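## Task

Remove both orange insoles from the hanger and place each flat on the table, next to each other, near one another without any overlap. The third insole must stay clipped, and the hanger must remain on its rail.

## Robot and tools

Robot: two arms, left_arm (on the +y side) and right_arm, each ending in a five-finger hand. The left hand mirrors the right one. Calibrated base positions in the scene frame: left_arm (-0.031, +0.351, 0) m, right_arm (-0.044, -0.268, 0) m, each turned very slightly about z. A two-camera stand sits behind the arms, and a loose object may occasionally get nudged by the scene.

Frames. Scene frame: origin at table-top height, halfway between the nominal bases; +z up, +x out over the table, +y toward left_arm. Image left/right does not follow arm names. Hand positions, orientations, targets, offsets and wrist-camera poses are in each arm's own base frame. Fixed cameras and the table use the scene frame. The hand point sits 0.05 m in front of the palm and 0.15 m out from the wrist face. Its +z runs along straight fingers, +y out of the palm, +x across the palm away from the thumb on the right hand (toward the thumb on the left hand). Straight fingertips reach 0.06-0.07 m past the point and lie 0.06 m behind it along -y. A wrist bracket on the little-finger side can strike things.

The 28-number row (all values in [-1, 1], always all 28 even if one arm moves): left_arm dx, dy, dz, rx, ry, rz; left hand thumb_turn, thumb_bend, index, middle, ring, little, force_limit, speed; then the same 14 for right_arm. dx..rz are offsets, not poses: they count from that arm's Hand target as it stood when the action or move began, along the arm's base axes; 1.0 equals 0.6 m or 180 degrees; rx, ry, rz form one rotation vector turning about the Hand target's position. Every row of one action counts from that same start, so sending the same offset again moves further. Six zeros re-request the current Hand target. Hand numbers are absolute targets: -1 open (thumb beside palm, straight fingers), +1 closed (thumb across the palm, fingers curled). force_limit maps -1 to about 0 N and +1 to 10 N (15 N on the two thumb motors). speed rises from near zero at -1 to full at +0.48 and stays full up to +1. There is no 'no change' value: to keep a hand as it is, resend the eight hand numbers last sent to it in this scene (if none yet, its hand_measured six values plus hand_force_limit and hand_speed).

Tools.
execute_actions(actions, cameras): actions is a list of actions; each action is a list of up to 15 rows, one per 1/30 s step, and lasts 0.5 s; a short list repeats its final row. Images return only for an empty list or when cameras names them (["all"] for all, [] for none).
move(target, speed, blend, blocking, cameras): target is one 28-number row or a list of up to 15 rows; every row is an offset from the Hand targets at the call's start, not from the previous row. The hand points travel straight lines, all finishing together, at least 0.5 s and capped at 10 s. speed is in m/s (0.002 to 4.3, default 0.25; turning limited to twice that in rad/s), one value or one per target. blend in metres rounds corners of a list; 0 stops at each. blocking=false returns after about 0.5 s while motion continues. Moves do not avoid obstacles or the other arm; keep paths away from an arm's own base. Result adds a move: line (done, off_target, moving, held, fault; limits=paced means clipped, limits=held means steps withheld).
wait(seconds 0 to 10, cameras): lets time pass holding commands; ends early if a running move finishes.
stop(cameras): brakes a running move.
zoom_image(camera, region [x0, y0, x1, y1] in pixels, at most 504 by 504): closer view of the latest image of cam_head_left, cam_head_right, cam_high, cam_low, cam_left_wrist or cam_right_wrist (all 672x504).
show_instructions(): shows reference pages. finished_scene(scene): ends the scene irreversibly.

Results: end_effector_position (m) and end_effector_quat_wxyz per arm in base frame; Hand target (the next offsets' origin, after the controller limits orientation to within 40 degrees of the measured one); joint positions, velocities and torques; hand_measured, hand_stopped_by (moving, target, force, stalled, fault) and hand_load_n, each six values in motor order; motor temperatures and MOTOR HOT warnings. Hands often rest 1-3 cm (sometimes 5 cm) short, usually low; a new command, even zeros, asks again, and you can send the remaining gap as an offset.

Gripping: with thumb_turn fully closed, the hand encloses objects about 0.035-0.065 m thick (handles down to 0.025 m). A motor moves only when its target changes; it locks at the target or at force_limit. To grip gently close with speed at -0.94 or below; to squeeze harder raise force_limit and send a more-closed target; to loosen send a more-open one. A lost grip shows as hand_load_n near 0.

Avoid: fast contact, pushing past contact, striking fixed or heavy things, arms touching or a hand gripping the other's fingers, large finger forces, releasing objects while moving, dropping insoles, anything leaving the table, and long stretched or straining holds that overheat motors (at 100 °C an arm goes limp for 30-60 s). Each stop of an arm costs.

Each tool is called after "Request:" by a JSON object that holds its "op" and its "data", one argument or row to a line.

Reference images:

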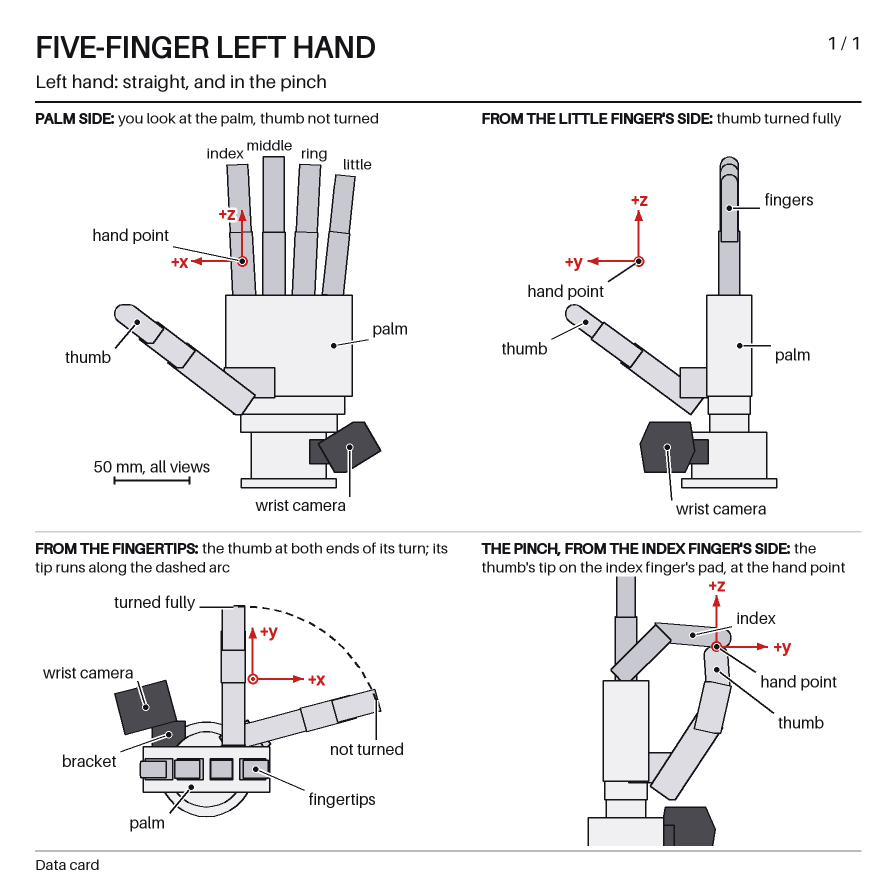

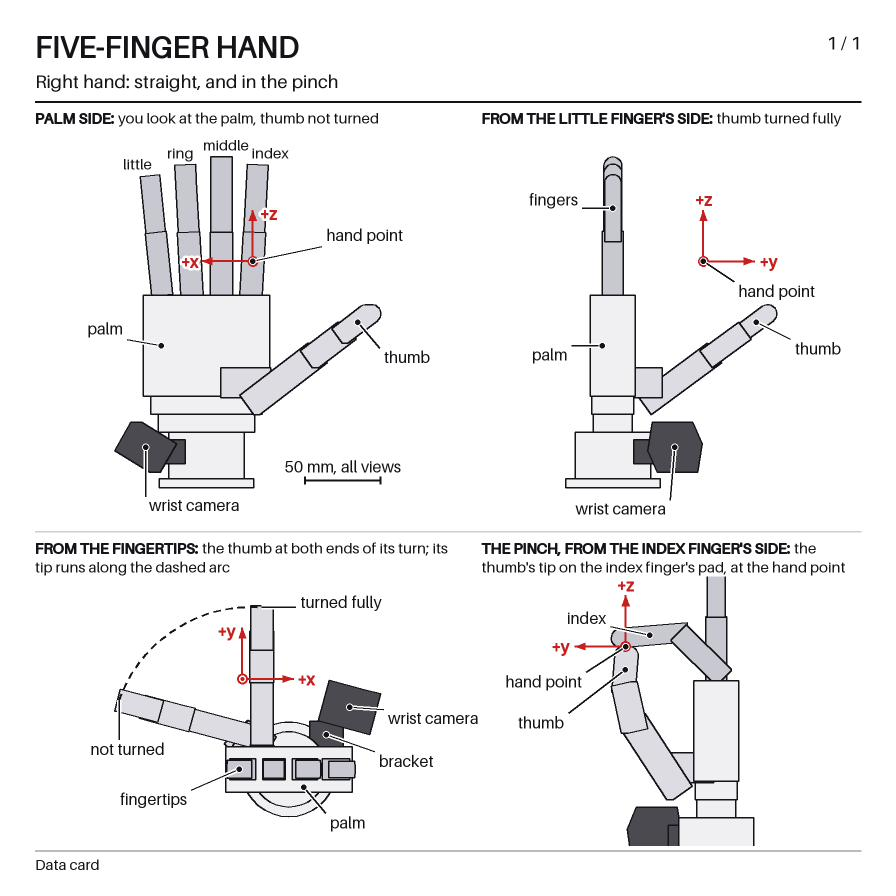

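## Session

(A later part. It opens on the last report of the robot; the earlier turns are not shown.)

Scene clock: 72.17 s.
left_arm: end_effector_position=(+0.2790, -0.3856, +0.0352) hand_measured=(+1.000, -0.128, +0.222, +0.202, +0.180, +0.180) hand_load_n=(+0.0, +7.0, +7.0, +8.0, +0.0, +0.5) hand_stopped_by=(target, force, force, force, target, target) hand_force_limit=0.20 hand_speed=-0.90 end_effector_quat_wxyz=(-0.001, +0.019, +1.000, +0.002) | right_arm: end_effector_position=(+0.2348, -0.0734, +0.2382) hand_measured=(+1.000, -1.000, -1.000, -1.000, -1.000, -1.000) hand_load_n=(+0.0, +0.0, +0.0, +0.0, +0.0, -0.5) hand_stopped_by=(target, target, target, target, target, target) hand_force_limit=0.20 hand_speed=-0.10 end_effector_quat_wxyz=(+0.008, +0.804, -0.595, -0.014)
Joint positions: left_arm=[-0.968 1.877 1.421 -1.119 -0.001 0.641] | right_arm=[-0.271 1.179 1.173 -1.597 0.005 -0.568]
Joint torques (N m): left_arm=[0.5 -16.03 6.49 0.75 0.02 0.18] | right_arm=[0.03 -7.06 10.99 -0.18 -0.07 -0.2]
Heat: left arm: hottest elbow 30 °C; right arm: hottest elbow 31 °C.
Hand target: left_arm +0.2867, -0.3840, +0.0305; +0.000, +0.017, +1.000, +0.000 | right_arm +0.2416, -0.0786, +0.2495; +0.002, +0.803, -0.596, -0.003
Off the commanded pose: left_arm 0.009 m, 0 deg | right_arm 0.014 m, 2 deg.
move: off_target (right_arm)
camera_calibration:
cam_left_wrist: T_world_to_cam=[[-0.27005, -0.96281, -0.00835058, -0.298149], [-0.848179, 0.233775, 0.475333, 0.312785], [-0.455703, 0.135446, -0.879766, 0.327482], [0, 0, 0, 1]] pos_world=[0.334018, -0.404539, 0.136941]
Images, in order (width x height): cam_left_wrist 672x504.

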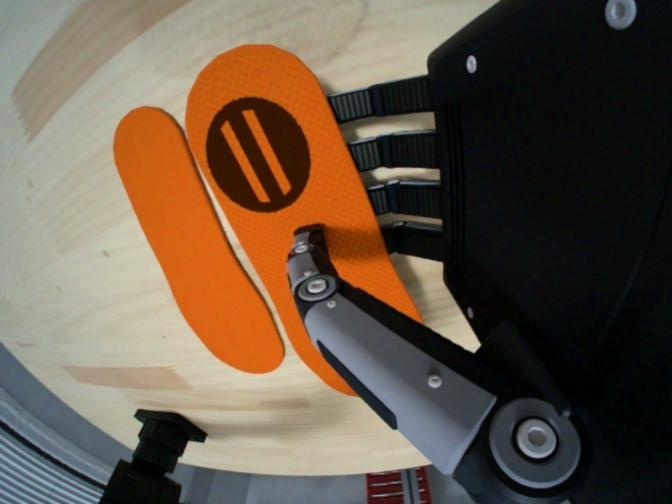

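Request:
{"op": "move", "data": {
  "target": [
    [0,0,-0.022,0,0,0,1,0.6,0.5,0.5,0.18,0.18,0.2,-0.9, 0,0,0,0,0,0,1,-1,-1,-1,-1,-1,0.2,-0.1]
  ],
  "cameras": ["cam_left_wrist"],
  "speed": 0.06
}}

Scene clock: 73.43 s.
left_arm: end_effector_position=(+0.2787, -0.3852, +0.0213) hand_measured=(+1.000, -0.128, +0.222, +0.202, +0.180, +0.180) hand_load_n=(+0.0, +7.0, +7.0, +7.5, +0.0, +0.0) hand_stopped_by=(target, force, force, force, target, target) hand_force_limit=0.20 hand_speed=-0.90 end_effector_quat_wxyz=(-0.002, +0.019, +1.000, +0.003) | right_arm: end_effector_position=(+0.2348, -0.0734, +0.2382) hand_measured=(+1.000, -1.000, -1.000, -1.000, -1.000, -1.000) hand_load_n=(-0.5, +0.0, +0.0, +0.0, +0.0, +0.0) hand_stopped_by=(target, target, target, target, target, target) hand_force_limit=0.20 hand_speed=-0.10 end_effector_quat_wxyz=(+0.008, +0.804, -0.595, -0.014)
Joint positions: left_arm=[-0.968 1.893 1.406 -1.089 -0.001 0.641] | right_arm=[-0.271 1.179 1.173 -1.597 0.005 -0.568]
Joint torques (N m): left_arm=[1.26 -15.91 6.43 0.73 0.02 0.18] | right_arm=[-0.38 -7.3 11.07 -0.13 -0.06 -0.2]
Heat: left arm: hottest elbow 30 °C; right arm: hottest elbow 31 °C.
Hand target: left_arm +0.2866, -0.3839, +0.0173; -0.001, +0.017, +1.000, +0.000 | right_arm +0.2416, -0.0786, +0.2495; +0.002, +0.803, -0.596, -0.003
Off the commanded pose: left_arm 0.009 m, 0 deg | right_arm 0.014 m, 2 deg.
move: off_target (right_arm)
camera_calibration:
cam_left_wrist: T_world_to_cam=[[-0.270512, -0.962668, -0.00964813, -0.297762], [-0.847511, 0.233375, 0.47672, 0.318675], [-0.456671, 0.137135, -0.879002, 0.315961], [0, 0, 0, 1]] pos_world=[0.333823, -0.404347, 0.122939]
Images, in order (width x height): cam_left_wrist 672x504.

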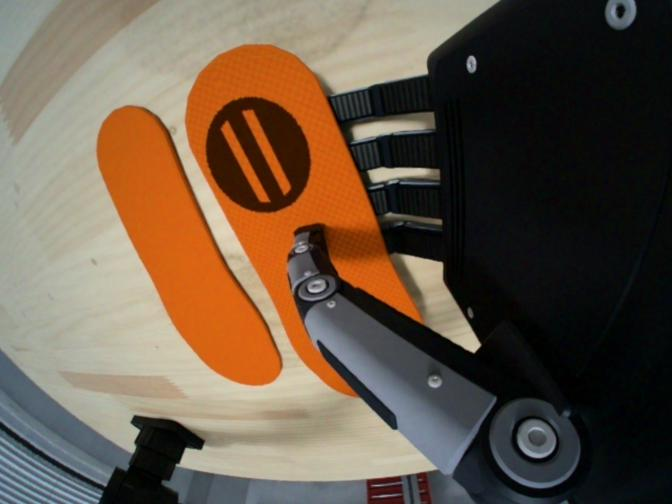

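Request:
{"op": "move", "data": {
  "target": [
    [0,0,-0.004,0,0,0,1,-1,0.222,0.202,0.18,0.18,0.2,-0.2, 0,0,0,0,0,0,1,-1,-1,-1,-1,-1,0.2,-0.1],
    [0,0,0.013,0,0,0,1,-1,0,0,0,0,0.2,-0.1, 0,0,0,0,0,0,1,-1,-1,-1,-1,-1,0.2,-0.1],
    [0,0.01,0.045,0,0,0,1,-1,-0.3,-0.3,-0.3,-0.3,0.2,-0.1, 0,0,0,0,0,0,1,-1,-1,-1,-1,-1,0.2,-0.1],
    [0,0.023,0.07,0,0,0,1,-1,-0.6,-0.6,-0.6,-0.6,0.2,-0.1, 0,0,0,0,0,0,1,-1,-1,-1,-1,-1,0.2,-0.1],
    [0,0.036,0.092,0,0,0,1,-1,-1,-1,-1,-1,0.2,-0.1, 0,0,0,0,0,0,1,-1,-1,-1,-1,-1,0.2,-0.1]
  ],
  "cameras": ["cam_left_wrist","cam_low"],
  "speed": 0.1
}}

Scene clock: 83.43 s.
left_arm: end_effector_position=(+0.2793, -0.3608, +0.0714) hand_measured=(+1.000, -1.000, -1.000, -1.000, -1.000, -1.000) hand_load_n=(+0.0, +0.0, +0.0, +0.0, +0.0, +0.0) hand_stopped_by=(target, target, target, target, target, target) hand_force_limit=0.20 hand_speed=-0.10 end_effector_quat_wxyz=(-0.004, +0.017, +1.000, +0.007) | right_arm: end_effector_position=(+0.2348, -0.0734, +0.2382) hand_measured=(+1.000, -1.000, -1.000, -1.000, -1.000, -1.000) hand_load_n=(+0.0, +0.0, +0.0, +0.0, +0.0, +0.0) hand_stopped_by=(target, target, target, target, target, target) hand_force_limit=0.20 hand_speed=-0.10 end_effector_quat_wxyz=(+0.008, +0.804, -0.595, -0.014)
Joint positions: left_arm=[-0.94 1.798 1.407 -1.195 -0.001 0.666] | right_arm=[-0.271 1.179 1.173 -1.597 0.005 -0.568]
Joint torques (N m): left_arm=[1.67 -15.33 7.16 0.59 0.06 0.16] | right_arm=[-0.44 -7.06 10.93 0.01 -0.08 -0.2]
Heat: left arm: hottest elbow 29 °C; right arm: hottest elbow 32 °C.
Hand target: left_arm +0.2866, -0.3624, +0.0725; +0.000, +0.017, +1.000, +0.000 | right_arm +0.2416, -0.0786, +0.2495; +0.002, +0.803, -0.596, -0.003
Off the commanded pose: left_arm 0.008 m, 1 deg | right_arm 0.014 m, 2 deg.
move: off_target (right_arm); target 3's new numbers were sent with left_arm's hand 0.016 m and 1 deg from that target; target 4's new numbers were sent with left_arm's hand 0.015 m and 1 deg from that target; target 5's new numbers were sent with left_arm's hand 0.013 m and 1 deg from that target
camera_calibration:
cam_left_wrist: T_world_to_cam=[[-0.267097, -0.963542, -0.015707, -0.27443], [-0.845993, 0.226644, 0.482626, 0.286325], [-0.46147, 0.142196, -0.875686, 0.35975], [0, 0, 0, 1]] pos_world=[0.334944, -0.380473, 0.172529]
Images, in order (width x height): cam_low 672x504, cam_left_wrist 672x504.

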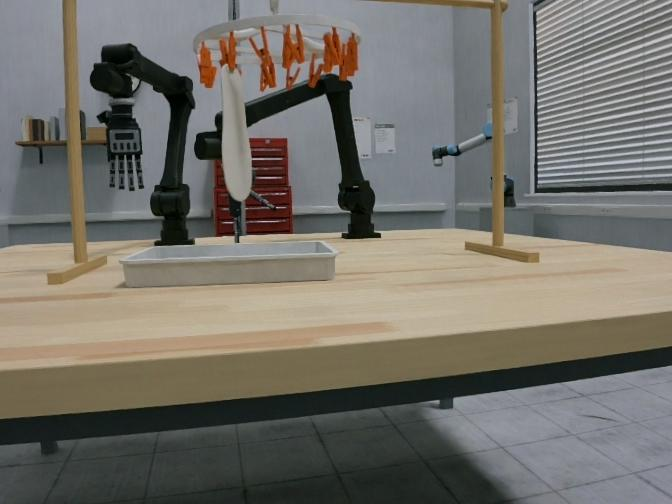

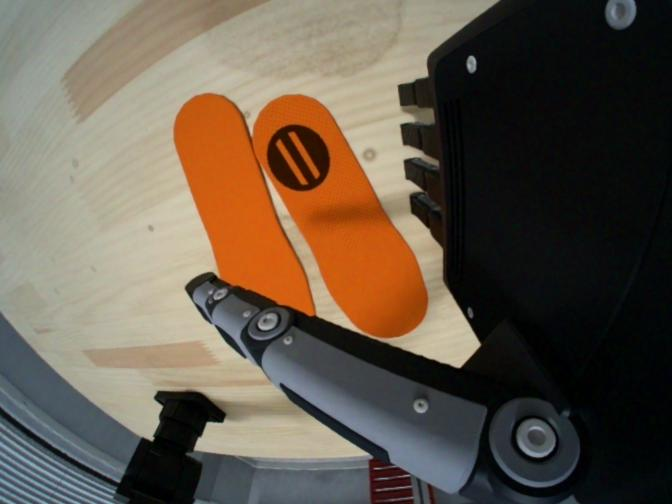

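Request:
{"op": "move", "data": {
  "target": [0,-0.04,0.25,0,0,0,1,-1,-1,-1,-1,-1,0.2,-0.1, 0,0,0,0,0,0,1,-1,-1,-1,-1,-1,0.2,-0.1],
  "cameras": ["cam_left_wrist","cam_head_left","cam_high"],
  "speed": 0.3
}}

Request:
{"op": "zoom_image", "data": {
  "camera": "cam_head_left",
  "region": [200, 250, 360, 380]
}}

Scene clock: 85.27 s.
left_arm: end_effector_position=(+0.2861, -0.3708, +0.2084) hand_measured=(+1.000, -1.000, -1.000, -1.000, -1.000, -1.000) hand_load_n=(+0.0, +0.0, +0.0, +0.0, +0.5, +0.0) hand_stopped_by=(target, target, target, target, target, target) hand_force_limit=0.20 hand_speed=-0.10 end_effector_quat_wxyz=(-0.010, +0.015, +1.000, +0.015) | right_arm: end_effector_position=(+0.2348, -0.0734, +0.2382) hand_measured=(+1.000, -1.000, -1.000, -1.000, -1.000, -1.000) hand_load_n=(+0.0, +0.0, +0.0, +0.0, +0.0, +0.0) hand_stopped_by=(target, target, target, target, target, target) hand_force_limit=0.20 hand_speed=-0.10 end_effector_quat_wxyz=(+0.008, +0.804, -0.595, -0.014)
Joint positions: left_arm=[-0.94 1.768 1.729 -1.568 -0.001 0.661] | right_arm=[-0.271 1.179 1.173 -1.597 0.005 -0.568]
Joint torques (N m): left_arm=[-0.73 -15.5 10.88 -0.09 0.06 -0.05] | right_arm=[-0.15 -7.65 11.1 -0.09 -0.08 -0.22]
Heat: left arm: hottest elbow 29 °C; right arm: hottest elbow 32 °C.
Hand target: left_arm +0.2867, -0.3864, +0.2225; +0.000, +0.017, +1.000, +0.000 | right_arm +0.2416, -0.0786, +0.2495; +0.002, +0.803, -0.596, -0.003
Off the commanded pose: left_arm 0.021 m, 2 deg | right_arm 0.014 m, 2 deg.
move: off_target (left_arm, right_arm)
camera_calibration:
cam_left_wrist: T_world_to_cam=[[-0.262609, -0.964484, -0.0284036, -0.279056], [-0.841056, 0.214376, 0.496657, 0.219343], [-0.472929, 0.154316, -0.867482, 0.49035], [0, 0, 0, 1]] pos_world=[0.343098, -0.391836, 0.308505]
Images, in order (width x height): cam_head_left 672x504, cam_high 672x504, cam_left_wrist 672x504.

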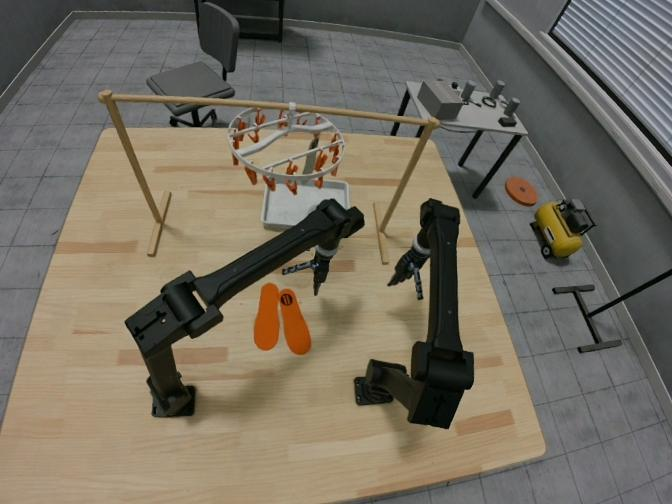

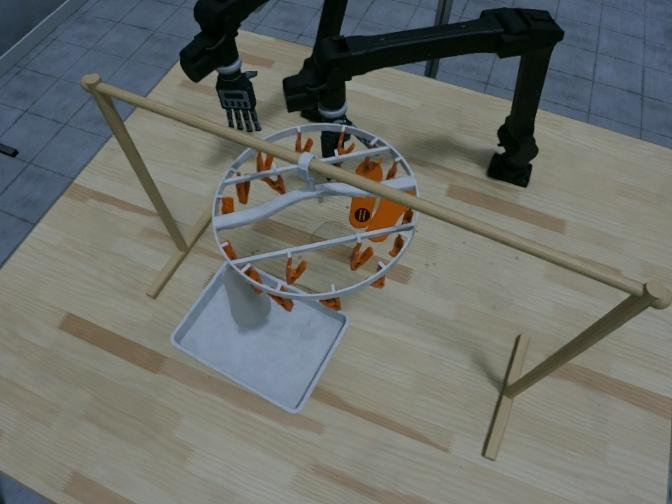

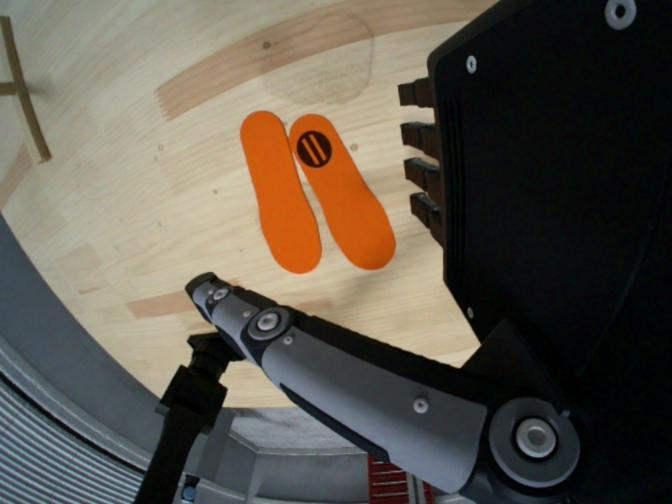

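Scaled by 3.150 from the camera's 672x504 image, which has a finer 960x720 frame.

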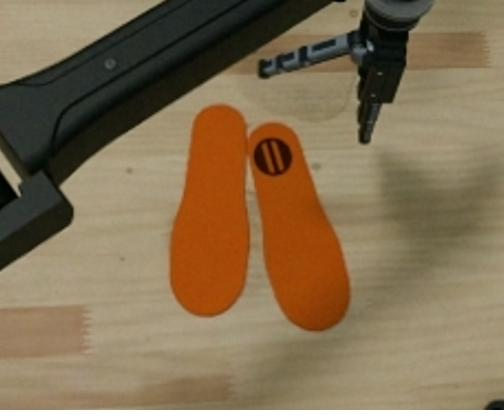

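Request:
{"op": "move", "data": {
  "target": [
    [-0.22,-0.045,-0.12,0,0,0,1,-1,-1,-1,-1,-1,0.2,-0.1, 0,0,0,0,0,0,1,-1,-1,-1,-1,-1,0.2,-0.1],
    [-0.22,-0.045,-0.24,0,0,0,1,-1,-1,-1,-1,-1,0.2,-0.1, 0,0,0,0,0,0,1,-1,-1,-1,-1,-1,0.2,-0.1]
  ],
  "cameras": ["cam_left_wrist","cam_head_left","cam_low"],
  "speed": 0.2,
  "blend": 0.01
}}

Scene clock: 88.40 s.
left_arm: end_effector_position=(+0.1583, -0.4068, +0.0794) hand_measured=(+1.000, -1.000, -1.000, -1.000, -1.000, -1.000) hand_load_n=(+0.0, +0.0, -0.5, +0.0, +0.0, +0.0) hand_stopped_by=(target, target, target, target, target, target) hand_force_limit=0.20 hand_speed=-0.10 end_effector_quat_wxyz=(-0.004, +0.016, +1.000, +0.006) | right_arm: end_effector_position=(+0.2348, -0.0734, +0.2382) hand_measured=(+1.000, -1.000, -1.000, -1.000, -1.000, -1.000) hand_load_n=(+0.0, +0.0, +0.0, +0.0, +0.0, +0.0) hand_stopped_by=(target, target, target, target, target, target) hand_force_limit=0.20 hand_speed=-0.10 end_effector_quat_wxyz=(+0.008, +0.804, -0.595, -0.014)
Joint positions: left_arm=[-1.188 1.745 1.355 -1.195 0.003 0.415] | right_arm=[-0.271 1.179 1.173 -1.597 0.005 -0.568]
Joint torques (N m): left_arm=[-0.73 -14.92 6.94 0.75 -0.1 -0.05] | right_arm=[0.21 -7.06 10.96 -0.05 -0.07 -0.19]
Heat: left arm: hottest elbow 29 °C; right arm: hottest elbow 32 °C.
Hand target: left_arm +0.1546, -0.4134, +0.0785; +0.000, +0.017, +1.000, +0.000 | right_arm +0.2416, -0.0786, +0.2495; +0.002, +0.803, -0.596, -0.003
Off the commanded pose: left_arm 0.008 m, 1 deg | right_arm 0.014 m, 2 deg.
move: off_target (right_arm)
camera_calibration:
cam_left_wrist: T_world_to_cam=[[-0.265334, -0.964054, -0.0140948, -0.351532], [-0.846593, 0.22596, 0.481895, 0.190374], [-0.461387, 0.139796, -0.876116, 0.31654], [0, 0, 0, 1]] pos_world=[0.213943, -0.426163, 0.180631]
Images, in order (width x height): cam_head_left 672x504, cam_low 672x504, cam_left_wrist 672x504.

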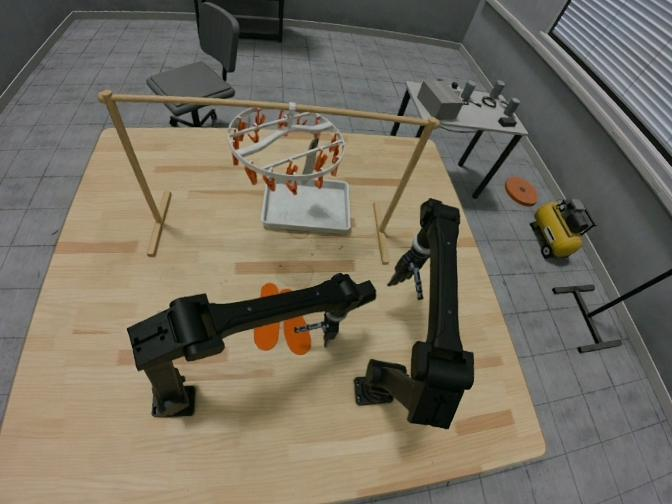

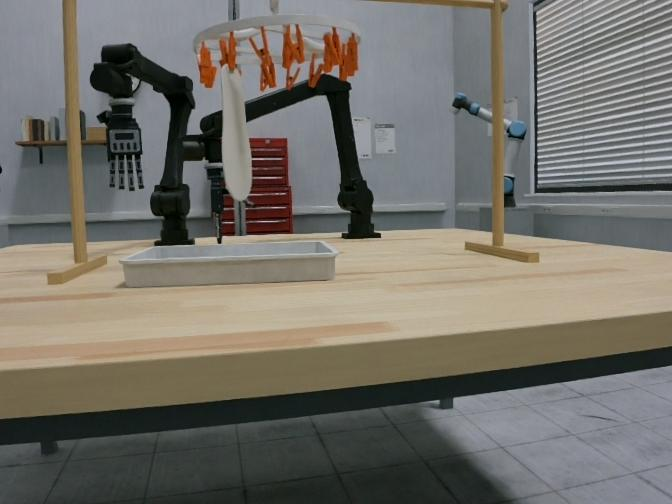

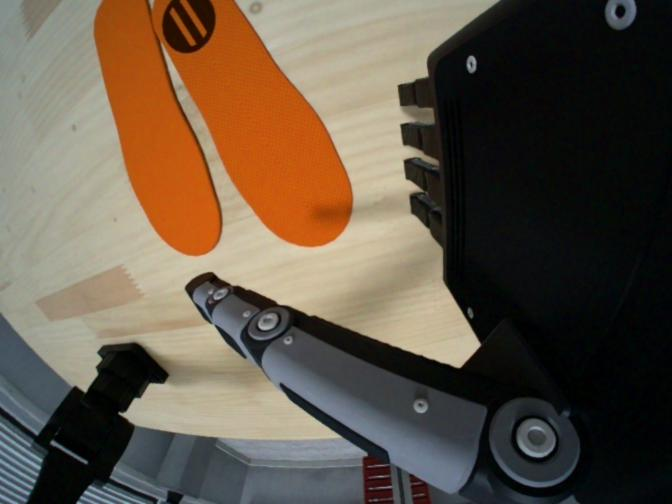

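Request:
{"op": "move", "data": {
  "target": [
    [-0.02,0,-0.016,0,0,0,1,-1,-1,-1,-1,-1,0.2,-0.1, 0,0,0,0,0,0,1,-1,-1,-1,-1,-1,0.2,-0.1],
    [-0.02,0.085,-0.016,0,0,0,1,-1,-1,-1,-1,-1,0.2,-0.1, 0,0,0,0,0,0,1,-1,-1,-1,-1,-1,0.2,-0.1]
  ],
  "cameras": ["cam_left_wrist"],
  "speed": 0.08
}}

Scene clock: 91.03 s.
left_arm: end_effector_position=(+0.1347, -0.3650, +0.0680) hand_measured=(+1.000, -1.000, -1.000, -1.000, -1.000, -1.000) hand_load_n=(+0.0, +0.0, +0.0, +0.0, +0.0, +0.5) hand_stopped_by=(target, target, target, target, target, target) hand_force_limit=0.20 hand_speed=-0.10 end_effector_quat_wxyz=(-0.003, +0.021, +1.000, +0.005) | right_arm: end_effector_position=(+0.2348, -0.0734, +0.2382) hand_measured=(+1.000, -1.000, -1.000, -1.000, -1.000, -1.000) hand_load_n=(+0.0, +0.0, +0.0, +0.0, +0.0, +0.0) hand_stopped_by=(target, target, target, target, target, target) hand_force_limit=0.20 hand_speed=-0.10 end_effector_quat_wxyz=(+0.008, +0.804, -0.595, -0.014)
Joint positions: left_arm=[-1.204 1.642 1.186 -1.126 0.002 0.409] | right_arm=[-0.271 1.179 1.173 -1.597 0.005 -0.568]
Joint torques (N m): left_arm=[1.85 -13.8 6.08 0.61 -0.08 0.13] | right_arm=[-0.32 -7.59 11.03 -0.03 -0.06 -0.18]
Heat: left arm: hottest elbow 29 °C; right arm: hottest elbow 32 °C.
Hand target: left_arm +0.1426, -0.3625, +0.0689; -0.001, +0.017, +1.000, +0.000 | right_arm +0.2416, -0.0786, +0.2495; +0.002, +0.803, -0.596, -0.003
Off the commanded pose: left_arm 0.008 m, 1 deg | right_arm 0.014 m, 2 deg.
move: off_target (right_arm)
camera_calibration:
cam_left_wrist: T_world_to_cam=[[-0.274235, -0.961581, -0.012558, -0.315746], [-0.845076, 0.234736, 0.48036, 0.169572], [-0.458957, 0.142344, -0.876981, 0.29049], [0, 0, 0, 1]] pos_world=[0.190035, -0.384769, 0.169333]
Images, in order (width x height): cam_left_wrist 672x504.

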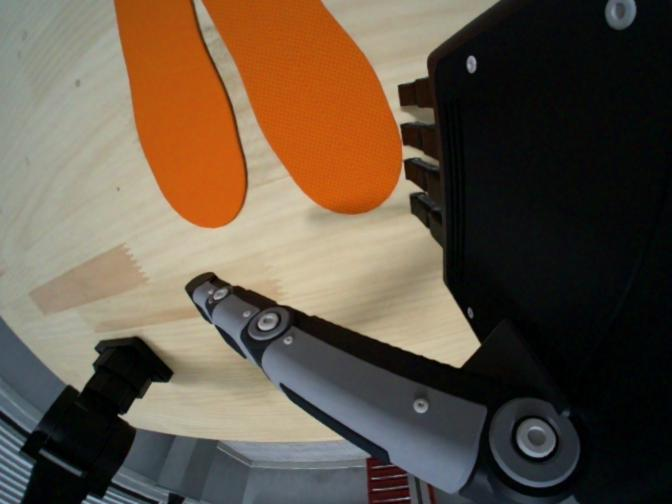

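Request:
{"op": "move", "data": {
  "target": [
    [0,0.042,0,0,0,0,1,-1,-1,-1,-1,-1,0.2,-0.1, 0,0,0,0,0,0,1,-1,-1,-1,-1,-1,0.2,-0.1]
  ],
  "cameras": ["cam_left_wrist"],
  "speed": 0.06
}}

Scene clock: 92.40 s.
left_arm: end_effector_position=(+0.1343, -0.3396, +0.0675) hand_measured=(+1.000, -1.000, -1.000, -1.000, -1.000, -1.000) hand_load_n=(+0.0, +0.0, +0.0, +0.0, +0.0, +0.0) hand_stopped_by=(target, target, target, target, target, target) hand_force_limit=0.20 hand_speed=-0.10 end_effector_quat_wxyz=(-0.004, +0.022, +1.000, +0.006) | right_arm: end_effector_position=(+0.2348, -0.0734, +0.2382) hand_measured=(+1.000, -1.000, -1.000, -1.000, -1.000, -1.000) hand_load_n=(+0.0, +0.0, +0.0, +0.0, +0.0, +0.0) hand_stopped_by=(target, target, target, target, target, target) hand_force_limit=0.20 hand_speed=-0.10 end_effector_quat_wxyz=(+0.008, +0.804, -0.595, -0.014)
Joint positions: left_arm=[-1.184 1.588 1.117 -1.115 0.002 0.431] | right_arm=[-0.271 1.179 1.173 -1.597 0.005 -0.568]
Joint torques (N m): left_arm=[1.9 -12.98 6.01 0.64 -0.08 0.17] | right_arm=[-0.09 -7.3 11.02 -0.03 -0.08 -0.2]
Heat: left arm: hottest elbow 29 °C; right arm: hottest elbow 32 °C.
Hand target: left_arm +0.1426, -0.3372, +0.0689; -0.001, +0.017, +1.000, +0.000 | right_arm +0.2416, -0.0786, +0.2495; +0.002, +0.803, -0.596, -0.003
Off the commanded pose: left_arm 0.009 m, 1 deg | right_arm 0.014 m, 2 deg.
move: off_target (right_arm)
camera_calibration:
cam_left_wrist: T_world_to_cam=[[-0.275654, -0.961133, -0.0154118, -0.290899], [-0.843904, 0.234294, 0.48263, 0.162986], [-0.460261, 0.146045, -0.875689, 0.28763], [0, 0, 0, 1]] pos_world=[0.189742, -0.359786, 0.168729]
Images, in order (width x height): cam_left_wrist 672x504.

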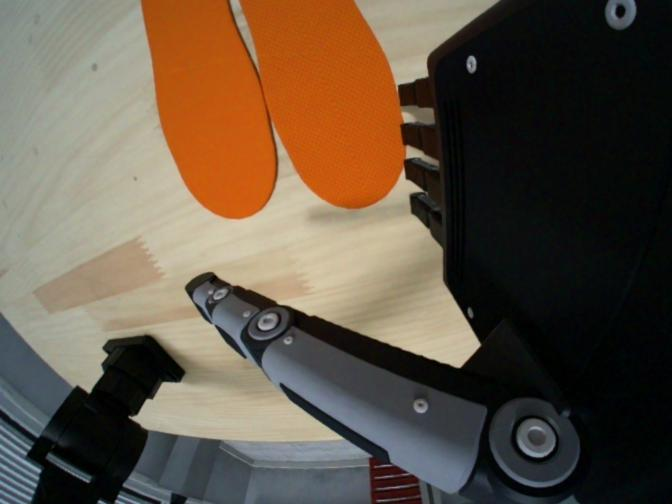

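Request:
{"op": "move", "data": {
  "target": [
    [0,-0.04,0.005,0,0,0,1,-1,-1,-1,-1,-1,0.2,-0.1, 0,0,0,0,0,0,1,-1,-1,-1,-1,-1,0.2,-0.1],
    [0.02,-0.06,0.25,0,0,0,1,-1,-1,-1,-1,-1,0.2,-0.1, 0,0,0,0,0,0,1,-1,-1,-1,-1,-1,0.2,-0.1]
  ],
  "cameras": ["cam_left_wrist","cam_head_left"],
  "speed": [0.12,0.35],
  "blend": 0.01
}}

Request:
{"op": "zoom_image", "data": {
  "camera": "cam_head_left",
  "region": [200, 250, 360, 380]
}}

Scene clock: 94.33 s.
left_arm: end_effector_position=(+0.1439, -0.3632, +0.2053) hand_measured=(+1.000, -1.000, -1.000, -1.000, -1.000, -1.000) hand_load_n=(+0.0, +0.0, +0.0, +0.0, +0.0, +0.0) hand_stopped_by=(target, target, target, target, target, target) hand_force_limit=0.20 hand_speed=-0.10 end_effector_quat_wxyz=(-0.008, +0.022, +1.000, +0.015) | right_arm: end_effector_position=(+0.2348, -0.0734, +0.2382) hand_measured=(+1.000, -1.000, -1.000, -1.000, -1.000, -1.000) hand_load_n=(+0.0, +0.0, +0.0, +0.0, +0.0, +0.0) hand_stopped_by=(target, target, target, target, target, target) hand_force_limit=0.20 hand_speed=-0.10 end_effector_quat_wxyz=(+0.008, +0.804, -0.595, -0.014)
Joint positions: left_arm=[-1.184 1.564 1.462 -1.502 0.002 0.431] | right_arm=[-0.271 1.179 1.173 -1.597 0.005 -0.568]
Joint torques (N m): left_arm=[1.2 -11.52 10.59 -0.1 -0.08 0.11] | right_arm=[0.09 -7.47 11.02 -0.05 -0.08 -0.18]
Heat: left arm: hottest elbow 29 °C; right arm: hottest elbow 32 °C.
Hand target: left_arm +0.1546, -0.3732, +0.2189; -0.001, +0.017, +1.000, +0.000 | right_arm +0.2416, -0.0786, +0.2495; +0.002, +0.803, -0.596, -0.003
Off the commanded pose: left_arm 0.020 m, 2 deg | right_arm 0.014 m, 2 deg.
move: off_target (left_arm, right_arm)
camera_calibration:
cam_left_wrist: T_world_to_cam=[[-0.276129, -0.960668, -0.0294946, -0.305622], [-0.840524, 0.226485, 0.492163, 0.104997], [-0.466125, 0.160691, -0.870003, 0.421151], [0, 0, 0, 1]] pos_world=[0.200171, -0.385057, 0.305714]
Images, in order (width x height): cam_head_left 672x504, cam_left_wrist 672x504.

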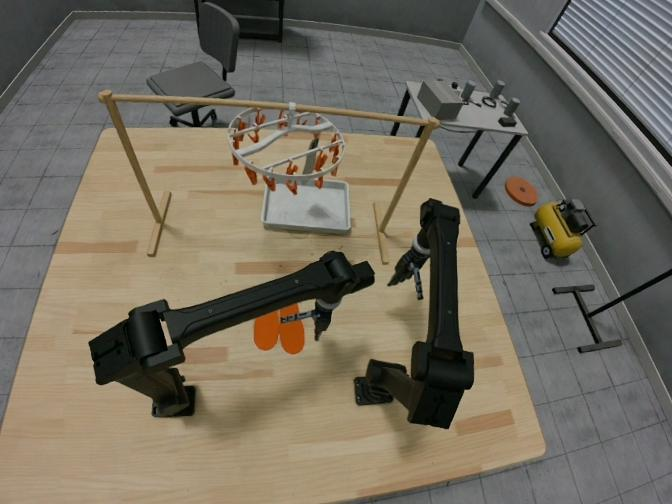

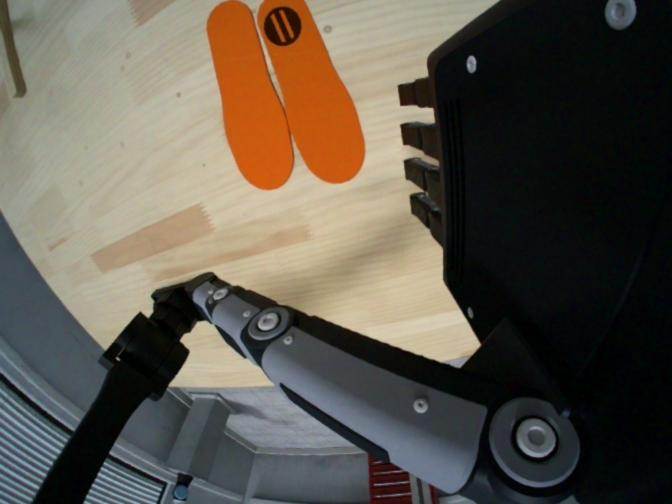

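Scaled by 3.150 from the camera's 672x504 image, which has a finer 960x720 frame.

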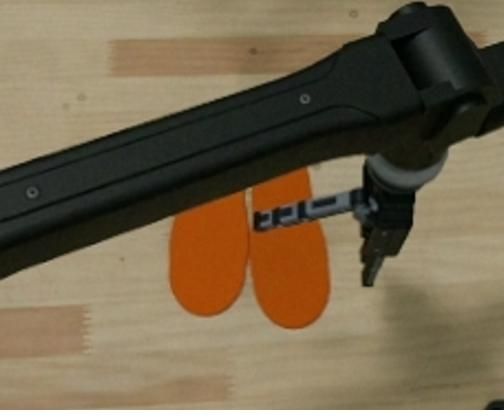

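Very good: side by side, nearly parallel, small gap.

Request:
{"op": "finished_scene", "data": {
  "scene": 2
}}

The scene is finished: the task was done.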